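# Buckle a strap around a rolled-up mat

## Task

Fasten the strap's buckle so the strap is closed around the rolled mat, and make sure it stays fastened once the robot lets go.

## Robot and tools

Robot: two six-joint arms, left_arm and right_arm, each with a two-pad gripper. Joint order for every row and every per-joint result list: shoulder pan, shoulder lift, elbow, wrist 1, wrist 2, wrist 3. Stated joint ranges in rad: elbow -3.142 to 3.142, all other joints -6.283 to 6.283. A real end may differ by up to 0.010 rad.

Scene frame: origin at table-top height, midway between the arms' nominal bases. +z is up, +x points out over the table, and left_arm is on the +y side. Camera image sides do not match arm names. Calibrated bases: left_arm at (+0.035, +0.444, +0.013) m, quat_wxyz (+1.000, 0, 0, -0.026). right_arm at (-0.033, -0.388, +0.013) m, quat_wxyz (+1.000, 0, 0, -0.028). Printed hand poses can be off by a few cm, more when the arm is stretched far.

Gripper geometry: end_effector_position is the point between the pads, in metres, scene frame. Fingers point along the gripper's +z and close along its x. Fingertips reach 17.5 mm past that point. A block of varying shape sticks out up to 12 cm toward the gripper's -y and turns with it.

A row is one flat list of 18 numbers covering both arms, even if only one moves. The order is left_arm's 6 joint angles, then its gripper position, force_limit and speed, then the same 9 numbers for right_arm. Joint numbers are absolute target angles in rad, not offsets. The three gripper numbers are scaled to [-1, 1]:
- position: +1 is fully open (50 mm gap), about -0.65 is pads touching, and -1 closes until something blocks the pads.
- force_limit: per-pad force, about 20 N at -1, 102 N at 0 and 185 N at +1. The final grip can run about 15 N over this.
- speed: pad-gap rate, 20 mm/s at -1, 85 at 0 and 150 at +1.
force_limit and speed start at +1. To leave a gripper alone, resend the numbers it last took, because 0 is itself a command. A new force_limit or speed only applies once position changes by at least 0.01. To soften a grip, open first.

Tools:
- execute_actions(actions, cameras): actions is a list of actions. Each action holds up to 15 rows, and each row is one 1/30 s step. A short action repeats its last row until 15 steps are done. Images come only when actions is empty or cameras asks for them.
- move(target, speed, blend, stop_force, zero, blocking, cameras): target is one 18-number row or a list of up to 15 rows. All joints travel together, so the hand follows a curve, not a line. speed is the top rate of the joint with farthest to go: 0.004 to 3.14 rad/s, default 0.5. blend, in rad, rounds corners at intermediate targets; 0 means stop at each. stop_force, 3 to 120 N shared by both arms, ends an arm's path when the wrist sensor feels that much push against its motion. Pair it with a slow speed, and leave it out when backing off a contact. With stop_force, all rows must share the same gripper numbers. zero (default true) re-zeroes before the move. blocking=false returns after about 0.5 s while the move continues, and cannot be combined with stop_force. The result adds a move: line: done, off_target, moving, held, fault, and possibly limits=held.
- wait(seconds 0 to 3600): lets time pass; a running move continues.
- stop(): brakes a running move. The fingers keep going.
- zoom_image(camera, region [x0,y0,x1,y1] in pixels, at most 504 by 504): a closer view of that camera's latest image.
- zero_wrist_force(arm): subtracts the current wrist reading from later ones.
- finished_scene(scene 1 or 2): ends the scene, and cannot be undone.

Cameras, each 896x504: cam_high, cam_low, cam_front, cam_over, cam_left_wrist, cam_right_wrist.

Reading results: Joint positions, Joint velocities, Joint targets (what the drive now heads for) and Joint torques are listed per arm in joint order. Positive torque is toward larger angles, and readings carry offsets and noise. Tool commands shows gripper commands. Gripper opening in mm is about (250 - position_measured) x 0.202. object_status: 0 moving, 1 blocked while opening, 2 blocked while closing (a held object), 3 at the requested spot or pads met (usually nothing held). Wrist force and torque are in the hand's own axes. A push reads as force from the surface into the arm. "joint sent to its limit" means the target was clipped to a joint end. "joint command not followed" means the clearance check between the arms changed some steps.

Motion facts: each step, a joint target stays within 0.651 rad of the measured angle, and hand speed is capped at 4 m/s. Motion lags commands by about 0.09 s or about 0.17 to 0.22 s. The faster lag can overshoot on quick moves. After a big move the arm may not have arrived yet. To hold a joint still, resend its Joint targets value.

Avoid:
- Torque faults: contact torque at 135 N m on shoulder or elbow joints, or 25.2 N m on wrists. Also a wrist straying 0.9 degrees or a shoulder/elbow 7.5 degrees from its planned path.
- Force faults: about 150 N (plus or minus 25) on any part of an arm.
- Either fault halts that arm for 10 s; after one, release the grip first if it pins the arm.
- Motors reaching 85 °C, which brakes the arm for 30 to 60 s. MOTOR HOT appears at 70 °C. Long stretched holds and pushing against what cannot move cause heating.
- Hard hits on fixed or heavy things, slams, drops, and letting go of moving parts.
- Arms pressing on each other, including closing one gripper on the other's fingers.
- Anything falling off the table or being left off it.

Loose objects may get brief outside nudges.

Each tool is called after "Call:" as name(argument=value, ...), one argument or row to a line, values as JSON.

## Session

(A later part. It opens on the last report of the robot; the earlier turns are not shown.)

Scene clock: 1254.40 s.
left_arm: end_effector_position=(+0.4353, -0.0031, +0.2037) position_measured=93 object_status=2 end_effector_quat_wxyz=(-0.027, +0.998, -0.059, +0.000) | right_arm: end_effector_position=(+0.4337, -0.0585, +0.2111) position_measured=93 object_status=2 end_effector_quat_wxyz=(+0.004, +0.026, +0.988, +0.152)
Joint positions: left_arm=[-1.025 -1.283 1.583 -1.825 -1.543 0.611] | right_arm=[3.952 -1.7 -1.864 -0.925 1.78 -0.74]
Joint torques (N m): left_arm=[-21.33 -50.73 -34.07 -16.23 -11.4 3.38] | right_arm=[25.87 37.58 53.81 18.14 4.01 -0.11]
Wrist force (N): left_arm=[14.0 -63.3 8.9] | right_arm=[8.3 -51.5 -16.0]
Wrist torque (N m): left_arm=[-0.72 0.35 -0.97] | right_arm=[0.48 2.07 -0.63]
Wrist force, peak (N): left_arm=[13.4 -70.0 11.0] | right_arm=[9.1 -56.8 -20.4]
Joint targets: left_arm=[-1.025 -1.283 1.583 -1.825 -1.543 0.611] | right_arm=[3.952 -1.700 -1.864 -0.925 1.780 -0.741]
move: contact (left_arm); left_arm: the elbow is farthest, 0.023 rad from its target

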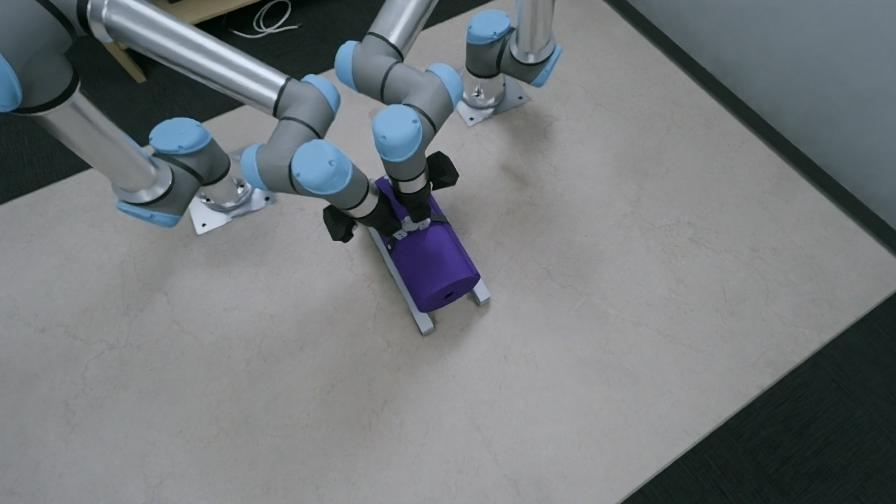

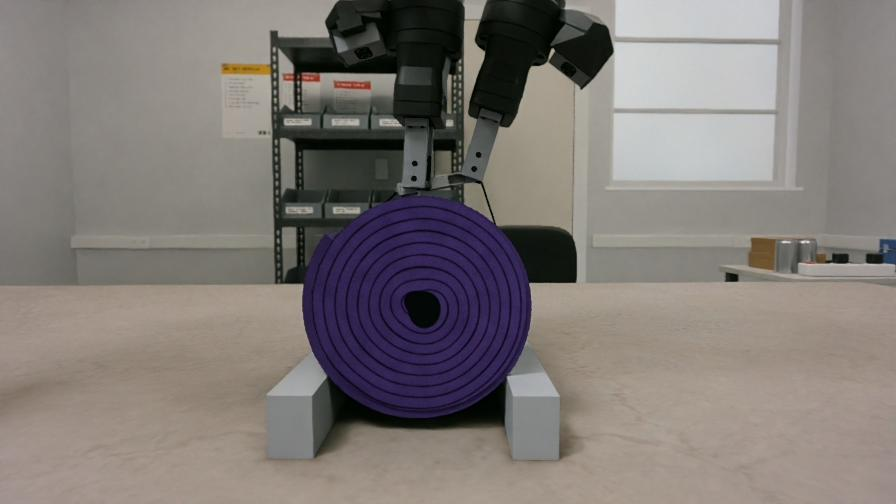

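Call:
move(
  target=[
    [-1.0232,-1.2861,1.5877,-1.8267,-1.543,0.6128,-0.96,1,-0.8,3.9517,-1.6997,-1.8637,-0.9252,1.7804,-0.7405,-1,1,-1],
    [-1.0232,-1.2861,1.5877,-1.8267,-1.543,0.6128,0.75,0,-0.5,3.9517,-1.6997,-1.8637,-0.9252,1.7804,-0.7405,-1,1,-1],
    [-1.0144,-1.2999,1.6147,-1.8401,-1.543,0.6216,0.75,0,-0.5,3.9517,-1.6997,-1.8637,-0.9252,1.7804,-0.7405,-1,1,-1],
  ],
  speed=0.04,
  cameras=["cam_front","cam_high","cam_left_wrist"],
)

Call:
zoom_image(
  camera="cam_front",
  region=[385, 155, 455, 195],
)

Call:
zoom_image(
  camera="cam_high",
  region=[392, 205, 446, 245],
)

Scene clock: 1265.77 s.
left_arm: end_effector_position=(+0.4360, +0.0087, +0.2000) position_measured=41 object_status=3 end_effector_quat_wxyz=(-0.027, +0.998, -0.059, +0.000) | right_arm: end_effector_position=(+0.4337, -0.0584, +0.2111) position_measured=93 object_status=2 end_effector_quat_wxyz=(+0.004, +0.026, +0.988, +0.152)
Joint positions: left_arm=[-1.014 -1.3 1.615 -1.84 -1.543 0.622] | right_arm=[3.952 -1.7 -1.864 -0.925 1.78 -0.74]
Joint torques (N m): left_arm=[1.14 -38.8 -31.45 -3.36 2.09 1.03] | right_arm=[-8.32 37.06 18.04 3.46 -2.12 -0.38]
Wrist force (N): left_arm=[1.3 -5.3 -1.0] | right_arm=[-5.3 -1.0 5.6]
Wrist torque (N m): left_arm=[-0.93 -0.49 -0.09] | right_arm=[-0.27 0.78 -0.93]
Wrist force, peak (N): left_arm=[14.1 -63.5 9.0] | right_arm=[9.0 -51.4 -17.0]
Joint targets: left_arm=[-1.014 -1.300 1.615 -1.840 -1.543 0.622] | right_arm=[3.952 -1.700 -1.864 -0.925 1.780 -0.741]
move: done
Images, in order (width x height): cam_high 896x504, cam_front 896x504, cam_left_wrist 896x504.

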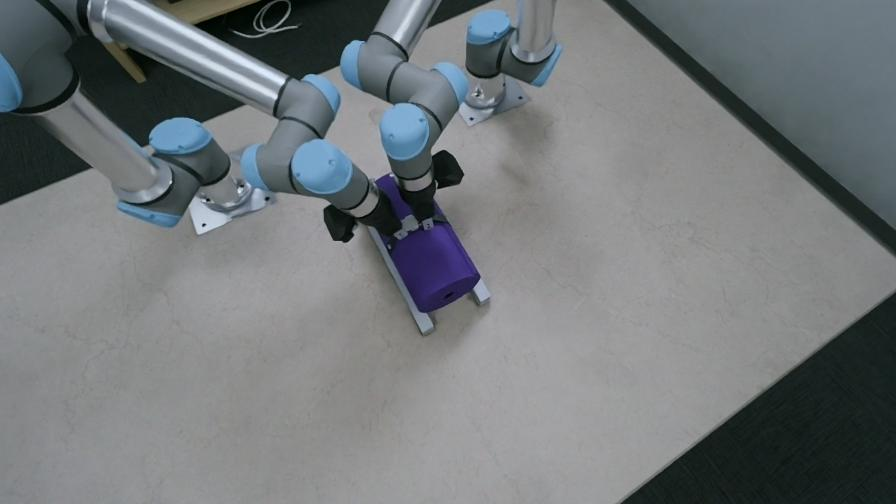

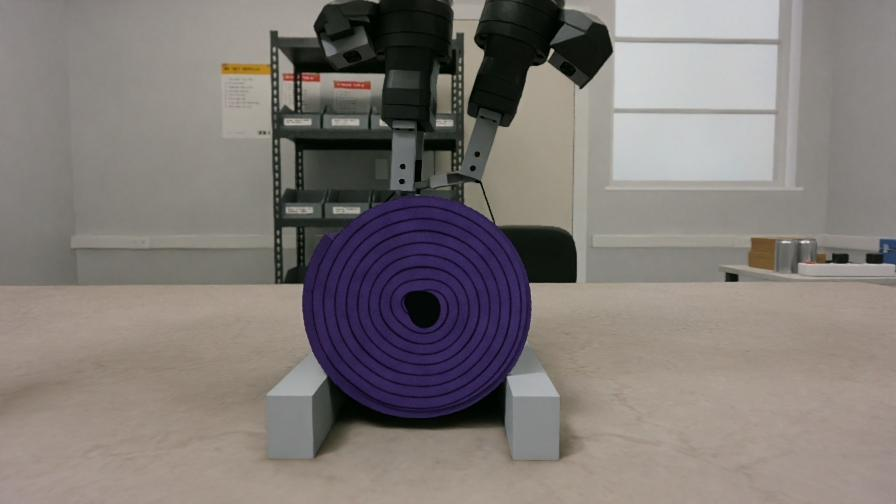

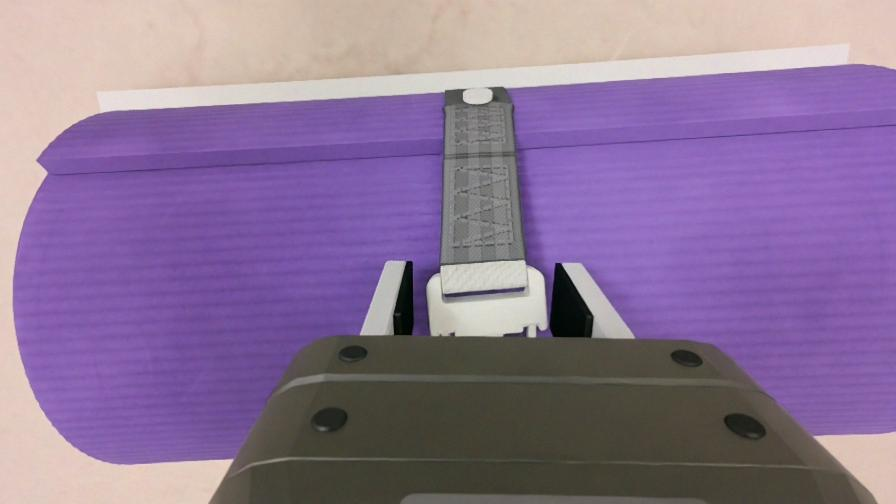

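Scaled by 7.200.

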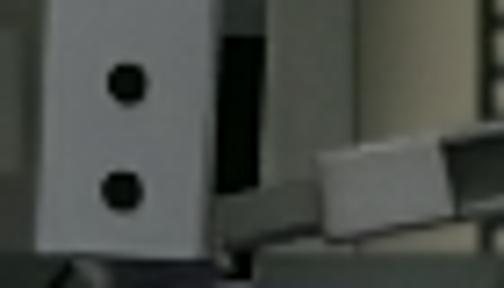

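Scaled by 9.333.

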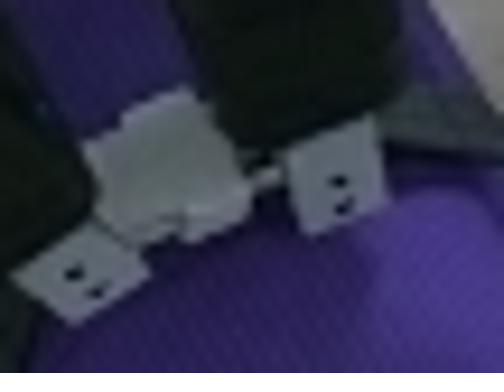

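Call:
move(
  target=[
    [-1.010,-1.3070,1.6278,-1.8453,-1.543,0.626,0.75,0,-0.5,3.9517,-1.6997,-1.8637,-0.9252,1.7804,-0.7405,-1,1,-1],
    [-1.010,-1.3070,1.6278,-1.8453,-1.543,0.626,-0.96,1,-0.8,3.9517,-1.6997,-1.8637,-0.9252,1.7804,-0.7405,-1,1,-1],
  ],
  speed=0.04,
)

Call:
move(
  target=[-1.0308,-1.2709,1.5723,-1.8256,-1.543,0.605,-0.96,1,-0.8,3.9517,-1.6997,-1.8637,-0.9252,1.7804,-0.7405,-1,1,-1],
  speed=0.025,
  stop_force=58,
  cameras=["cam_front","cam_high"],
)

Call:
zoom_image(
  camera="cam_front",
  region=[385, 155, 455, 195],
)

Call:
zoom_image(
  camera="cam_high",
  region=[392, 205, 446, 245],
)

Scene clock: 1275.13 s.
left_arm: end_effector_position=(+0.4361, +0.0138, +0.1985) position_measured=90 object_status=2 end_effector_quat_wxyz=(-0.027, +0.998, -0.059, -0.001) | right_arm: end_effector_position=(+0.4336, -0.0585, +0.2111) position_measured=93 object_status=2 end_effector_quat_wxyz=(+0.004, +0.026, +0.988, +0.152)
Joint positions: left_arm=[-1.01 -1.307 1.628 -1.845 -1.543 0.626] | right_arm=[3.952 -1.7 -1.864 -0.925 1.78 -0.74]
Joint torques (N m): left_arm=[-10.67 -33.02 -29.58 0.55 -5.44 -2.03] | right_arm=[-8.35 37.1 25.74 8.95 -2.02 -0.34]
Wrist force (N): left_arm=[16.0 -10.4 1.0] | right_arm=[8.6 -5.1 3.2]
Wrist torque (N m): left_arm=[-0.93 -0.50 -0.76] | right_arm=[-0.40 1.16 -1.19]
Wrist force, peak (N): left_arm=[16.5 -10.7 1.5] | right_arm=[9.0 -4.9 2.9]
Joint targets: left_arm=[-1.010 -1.307 1.628 -1.845 -1.543 0.626] | right_arm=[3.952 -1.700 -1.864 -0.925 1.780 -0.741]
move: done

Scene clock: 1277.87 s.
left_arm: end_effector_position=(+0.4361, -0.0024, +0.2006) position_measured=90 object_status=2 end_effector_quat_wxyz=(-0.028, +0.998, -0.059, +0.001) | right_arm: end_effector_position=(+0.4337, -0.0584, +0.2111) position_measured=93 object_status=2 end_effector_quat_wxyz=(+0.004, +0.026, +0.988, +0.152)
Joint positions: left_arm=[-1.025 -1.281 1.588 -1.831 -1.539 0.611] | right_arm=[3.952 -1.7 -1.864 -0.925 1.78 -0.74]
Joint torques (N m): left_arm=[-16.81 -51.47 -33.25 -15.85 -11.46 2.76] | right_arm=[23.38 37.64 51.57 13.59 8.84 -0.48]
Wrist force (N): left_arm=[10.0 -59.5 7.3] | right_arm=[5.9 -47.9 -13.9]
Wrist torque (N m): left_arm=[-0.96 -0.49 -0.29] | right_arm=[0.26 1.16 -1.24]
Wrist force, peak (N): left_arm=[17.8 -70.2 12.2] | right_arm=[13.2 -56.9 -19.9]
Joint targets: left_arm=[-1.025 -1.281 1.588 -1.831 -1.542 0.611] | right_arm=[3.952 -1.700 -1.864 -0.925 1.780 -0.741]
move: contact (left_arm); left_arm: the elbow is farthest, 0.015 rad from its target
Images, in order (width x height): cam_high 896x504, cam_front 896x504.

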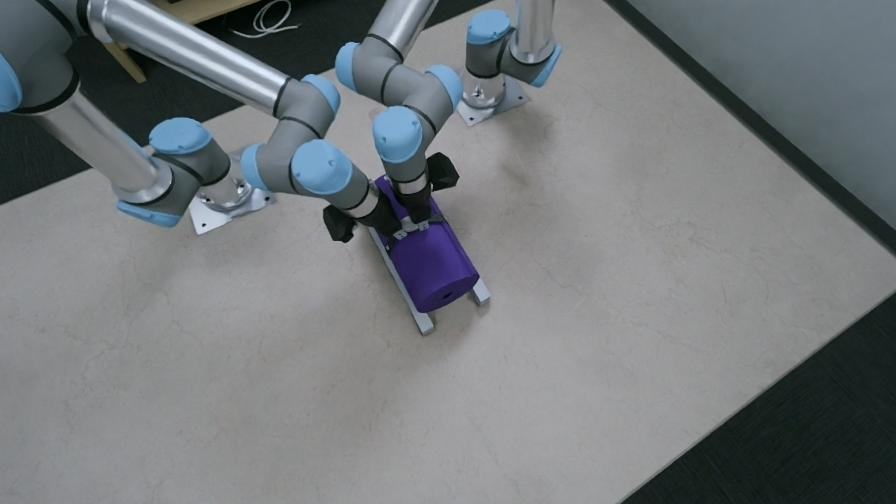

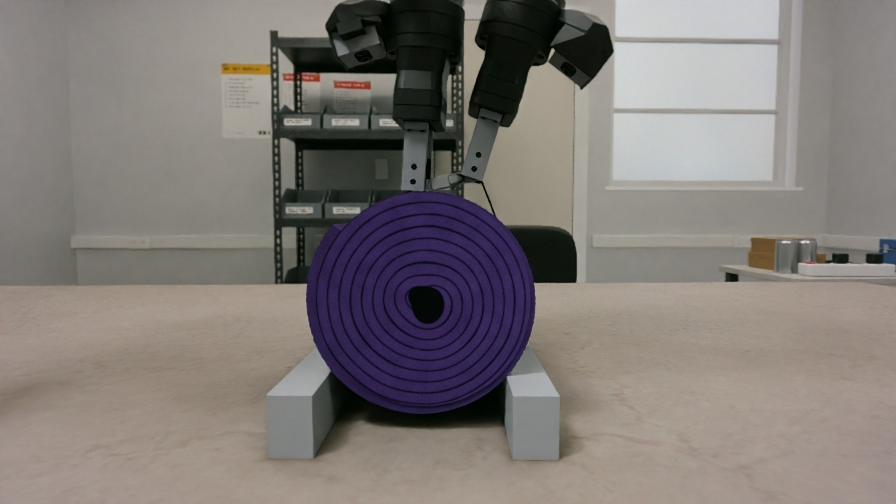

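Scaled by 7.200.

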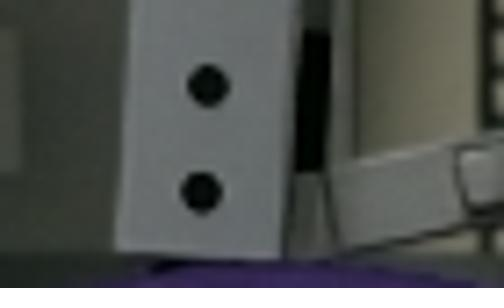

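Scaled by 9.333.

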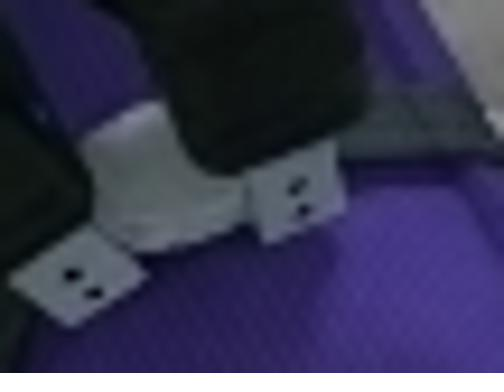

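Call:
move(
  target=[-1.0308,-1.2709,1.5723,-1.8256,-1.543,0.605,-0.96,1,-0.8,3.9517,-1.6997,-1.8637,-0.9252,1.7804,-0.7405,-1,1,-1],
  speed=0.02,
  stop_force=63,
  zero=false,
)

Call:
move(
  target=[
    [-1.022,-1.286,1.596,-1.833,-1.543,0.614,-0.96,1,-0.8,3.9517,-1.6997,-1.8637,-0.9252,1.7804,-0.7405,-1,1,-1],
    [-1.022,-1.286,1.596,-1.833,-1.543,0.614,0.75,0,-0.5,3.9517,-1.6997,-1.8637,-0.9252,1.7804,-0.7405,-1,1,-1],
    [-1.0132,-1.3014,1.6196,-1.8414,-1.543,0.6228,0.75,0,-0.5,3.9517,-1.6997,-1.8637,-0.9252,1.7804,-0.7405,-1,1,-1],
  ],
  speed=0.04,
  cameras=["cam_front","cam_high","cam_left_wrist"],
)

Call:
zoom_image(
  camera="cam_front",
  region=[385, 155, 455, 195],
)

Call:
zoom_image(
  camera="cam_high",
  region=[392, 205, 446, 245],
)

Scene clock: 1286.17 s.
left_arm: end_effector_position=(+0.4364, -0.0028, +0.2006) position_measured=90 object_status=2 end_effector_quat_wxyz=(-0.029, +0.998, -0.059, +0.001) | right_arm: end_effector_position=(+0.4337, -0.0584, +0.2111) position_measured=93 object_status=2 end_effector_quat_wxyz=(+0.004, +0.026, +0.988, +0.152)
Joint positions: left_arm=[-1.025 -1.28 1.586 -1.829 -1.538 0.61] | right_arm=[3.952 -1.7 -1.864 -0.925 1.78 -0.74]
Joint torques (N m): left_arm=[-18.31 -52.82 -36.9 -17.36 -11.48 2.74] | right_arm=[23.93 35.85 51.53 16 8.77 -0.46]
Wrist force (N): left_arm=[6.4 -65.1 10.1] | right_arm=[1.8 -53.2 -16.3]
Wrist torque (N m): left_arm=[-0.87 -0.51 -0.24] | right_arm=[0.41 1.06 -1.13]
Wrist force, peak (N): left_arm=[8.0 -76.8 12.9] | right_arm=[5.1 -63.0 -23.9]
Joint targets: left_arm=[-1.025 -1.280 1.586 -1.830 -1.539 0.610] | right_arm=[3.952 -1.700 -1.864 -0.925 1.780 -0.741]
move: contact (left_arm); left_arm: the elbow is farthest, 0.014 rad from its target

Scene clock: 1288.00 s.
left_arm: end_effector_position=(+0.4357, +0.0106, +0.1987) position_measured=41 object_status=3 end_effector_quat_wxyz=(-0.028, +0.998, -0.059, -0.001) | right_arm: end_effector_position=(+0.4337, -0.0585, +0.2111) position_measured=93 object_status=2 end_effector_quat_wxyz=(+0.004, +0.026, +0.988, +0.152)
Joint positions: left_arm=[-1.013 -1.302 1.62 -1.842 -1.543 0.623] | right_arm=[3.952 -1.7 -1.864 -0.925 1.78 -0.74]
Joint torques (N m): left_arm=[-0.14 -35.32 -30.17 -3.82 2.09 0.89] | right_arm=[-4.64 32.65 18.32 3.4 3.06 -0.53]
Wrist force (N): left_arm=[1.7 -5.6 -0.7] | right_arm=[-4.3 -1.3 9.7]
Wrist torque (N m): left_arm=[-0.96 -0.54 -0.09] | right_arm=[-0.46 0.54 -0.87]
Wrist force, peak (N): left_arm=[5.6 -65.1 8.9] | right_arm=[2.8 -52.9 -17.7]
Joint targets: left_arm=[-1.013 -1.301 1.620 -1.841 -1.543 0.623] | right_arm=[3.952 -1.700 -1.864 -0.925 1.780 -0.741]
move: done
Images, in order (width x height): cam_high 896x504, cam_front 896x504, cam_left_wrist 896x504.

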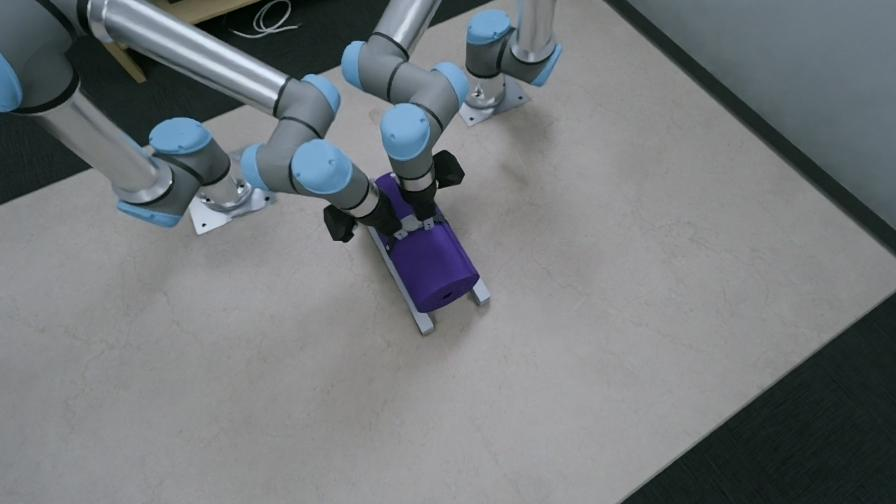

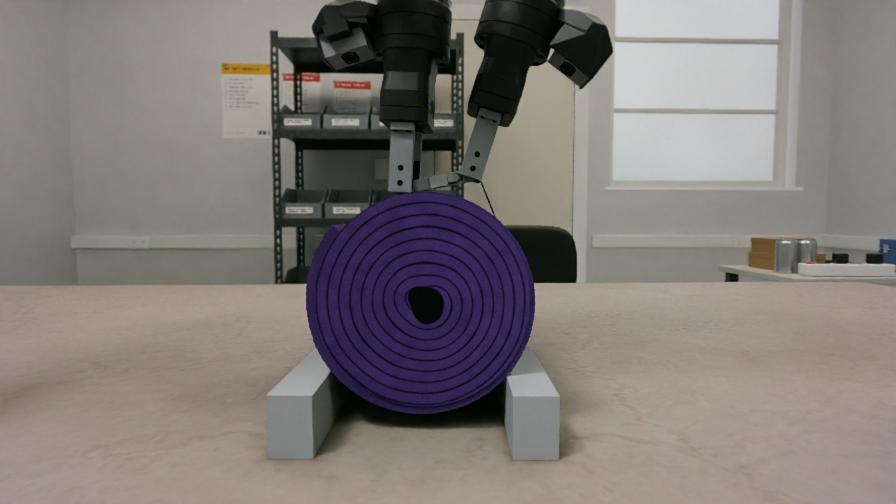

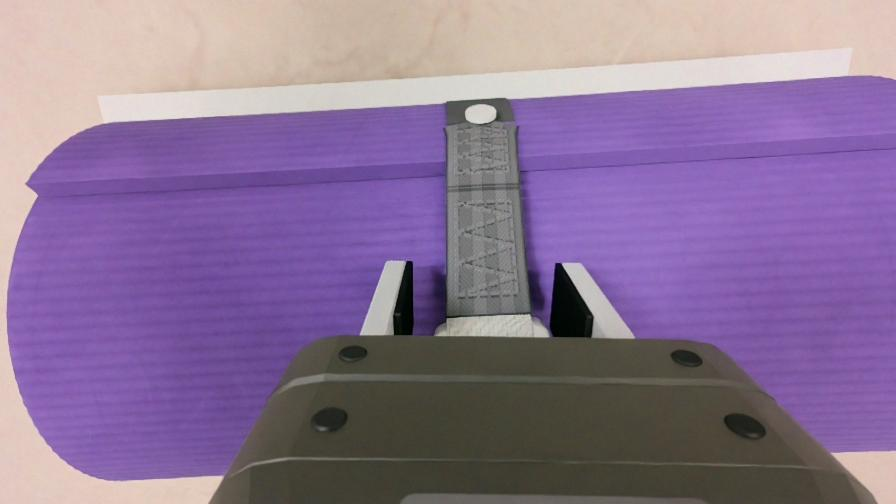

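Scaled by 7.200.

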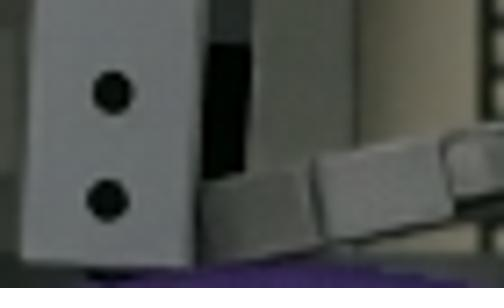

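Scaled by 9.333.

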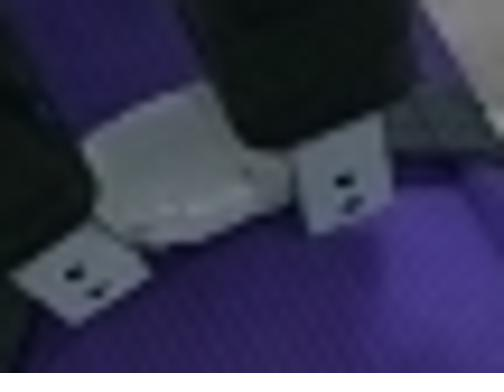

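Call:
move(
  target=[
    [-1.0132,-1.3014,1.6196,-1.8414,-1.543,0.6228,0.75,0,-0.5,3.9517,-1.6997,-1.8637,-0.9252,1.7804,-0.7405,-1,1,-1],
    [-1.0347,-1.3844,1.5204,-1.7068,-1.5708,0.5653,0.75,0,-0.5,3.9517,-1.6997,-1.8637,-0.9252,1.7804,-0.7405,-1,1,-1],
  ],
  speed=0.2,
)

Call:
move(
  target=[-1.0347,-1.3844,1.5204,-1.7068,-1.5708,0.5653,0.75,0,-0.5,3.9517,-1.6997,-1.8637,-0.9252,1.7804,-0.7405,0.6,0,-1],
  cameras=["cam_front","cam_high","cam_over"],
)

Call:
zoom_image(
  camera="cam_high",
  region=[392, 205, 446, 245],
)

Scene clock: 1293.67 s.
left_arm: end_effector_position=(+0.4171, +0.0037, +0.2806) position_measured=41 object_status=3 end_effector_quat_wxyz=(+0.000, +0.999, -0.041, +0.000) | right_arm: end_effector_position=(+0.4337, -0.0584, +0.2111) position_measured=93 object_status=2 end_effector_quat_wxyz=(+0.004, +0.026, +0.988, +0.152)
Joint positions: left_arm=[-1.035 -1.384 1.52 -1.707 -1.571 0.565] | right_arm=[3.952 -1.7 -1.864 -0.925 1.78 -0.74]
Joint torques (N m): left_arm=[10.54 -32.47 -21.72 -5.09 2 2.65] | right_arm=[4.27 25.26 19.83 4.63 -0.31 -0.53]
Wrist force (N): left_arm=[1.7 -5.5 -1.0] | right_arm=[-3.6 -0.8 8.8]
Wrist torque (N m): left_arm=[-0.94 -0.54 -0.01] | right_arm=[-0.42 0.50 -0.87]
Wrist force, peak (N): left_arm=[1.2 -5.5 -2.8] | right_arm=[-4.4 -1.2 10.1]
Joint targets: left_arm=[-1.035 -1.384 1.520 -1.707 -1.571 0.565] | right_arm=[3.952 -1.700 -1.864 -0.925 1.780 -0.741]
move: done

Scene clock: 1294.20 s.
left_arm: end_effector_position=(+0.4172, +0.0038, +0.2806) position_measured=41 object_status=3 end_effector_quat_wxyz=(+0.000, +0.999, -0.041, +0.000) | right_arm: end_effector_position=(+0.4337, -0.0584, +0.2111) position_measured=63 object_status=0 end_effector_quat_wxyz=(+0.004, +0.026, +0.988, +0.152)
Joint positions: left_arm=[-1.035 -1.384 1.52 -1.707 -1.571 0.565] | right_arm=[3.952 -1.7 -1.864 -0.925 1.78 -0.74]
Joint torques (N m): left_arm=[11 -29.68 -24.69 -2.67 1.99 2.53] | right_arm=[3.96 24.43 21.1 4.77 -1.98 -0.55]
Wrist force (N): left_arm=[1.7 -5.5 -0.8] | right_arm=[-4.2 -1.1 -2.0]
Wrist torque (N m): left_arm=[-0.95 -0.54 -0.01] | right_arm=[-0.59 0.53 -0.92]
Wrist force, peak (N): left_arm=[1.8 -5.6 -0.9] | right_arm=[-4.3 -1.2 9.9]
Joint targets: left_arm=[-1.035 -1.384 1.520 -1.707 -1.571 0.565] | right_arm=[3.952 -1.700 -1.864 -0.925 1.780 -0.741]
move: done
Images, in order (width x height): cam_high 896x504, cam_front 896x504, cam_over 896x504.

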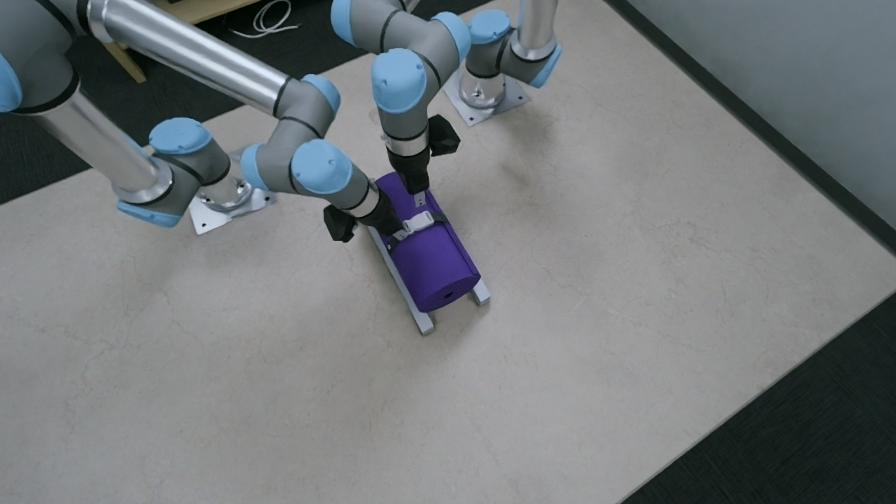

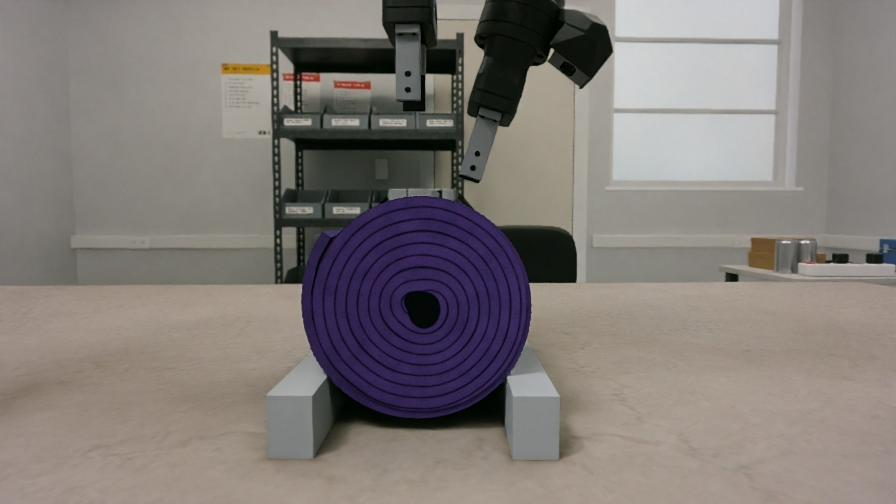

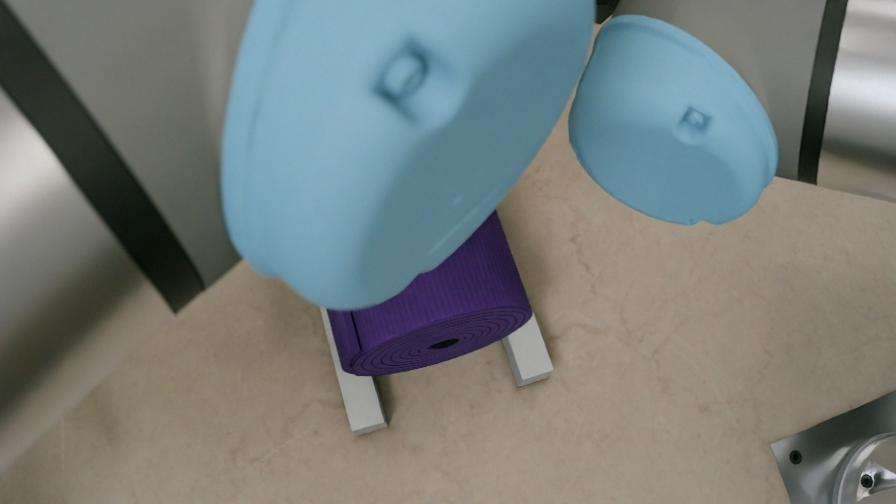

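Scaled by 9.333.

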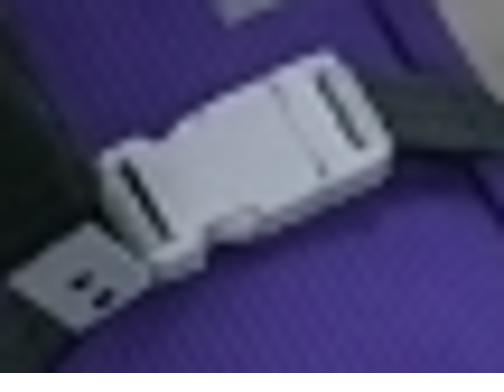

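Buckled cleanly. Retract right.

Call:
move(
  target=[-1.0347,-1.3844,1.5204,-1.7068,-1.5708,0.5653,0.75,0,-0.5,3.9038,-1.563,-1.8132,-1.0847,1.8642,-0.8446,0.6,0,-1],
  speed=0.3,
  cameras=["cam_high"],
)

Call:
zoom_image(
  camera="cam_high",
  region=[392, 205, 446, 245],
)

Scene clock: 1297.83 s.
left_arm: end_effector_position=(+0.4172, +0.0038, +0.2806) position_measured=41 object_status=3 end_effector_quat_wxyz=(+0.000, +0.999, -0.041, +0.000) | right_arm: end_effector_position=(+0.4129, -0.0843, +0.2936) position_measured=63 object_status=3 end_effector_quat_wxyz=(-0.001, -0.008, +0.982, +0.191)
Joint positions: left_arm=[-1.035 -1.384 1.52 -1.707 -1.571 0.565] | right_arm=[3.904 -1.563 -1.813 -1.085 1.864 -0.845]
Joint torques (N m): left_arm=[10.86 -28.91 -27.95 -0.97 2.03 2.24] | right_arm=[5.81 23.22 14.97 3.02 -1.89 0.56]
Wrist force (N): left_arm=[1.8 -5.3 -0.6] | right_arm=[-4.2 -0.9 -1.9]
Wrist torque (N m): left_arm=[-0.92 -0.55 -0.01] | right_arm=[-0.55 0.57 -1.04]
Wrist force, peak (N): left_arm=[1.8 -5.7 -0.8] | right_arm=[-3.4 -1.1 -4.6]
Joint targets: left_arm=[-1.035 -1.384 1.520 -1.707 -1.571 0.565] | right_arm=[3.904 -1.563 -1.813 -1.085 1.864 -0.845]
move: done

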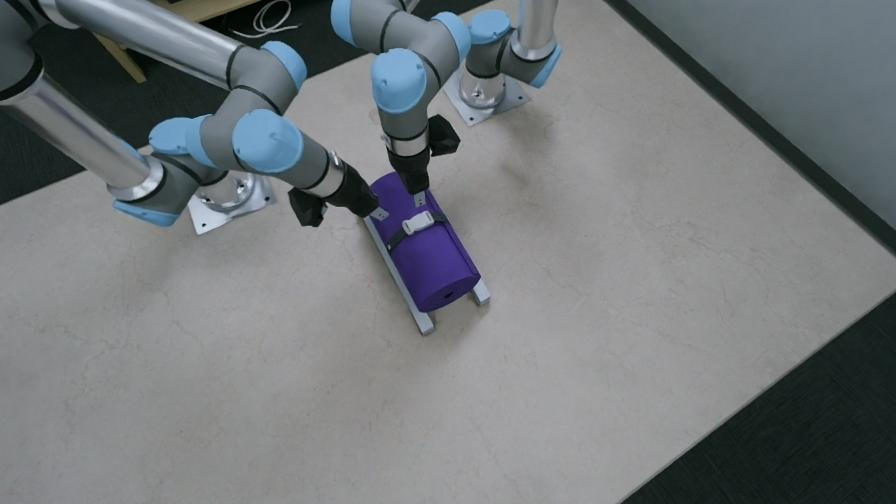

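Scaled by 9.333.

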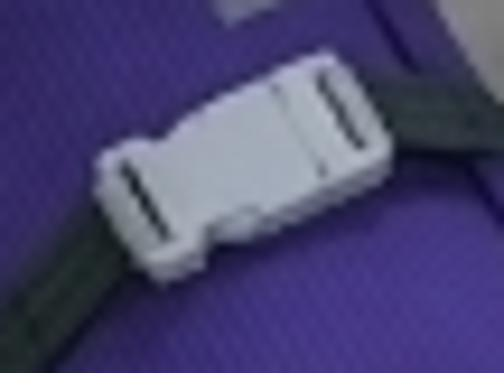

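Call:
finished_scene(
  scene=2,
)

The scene is finished: the task was done.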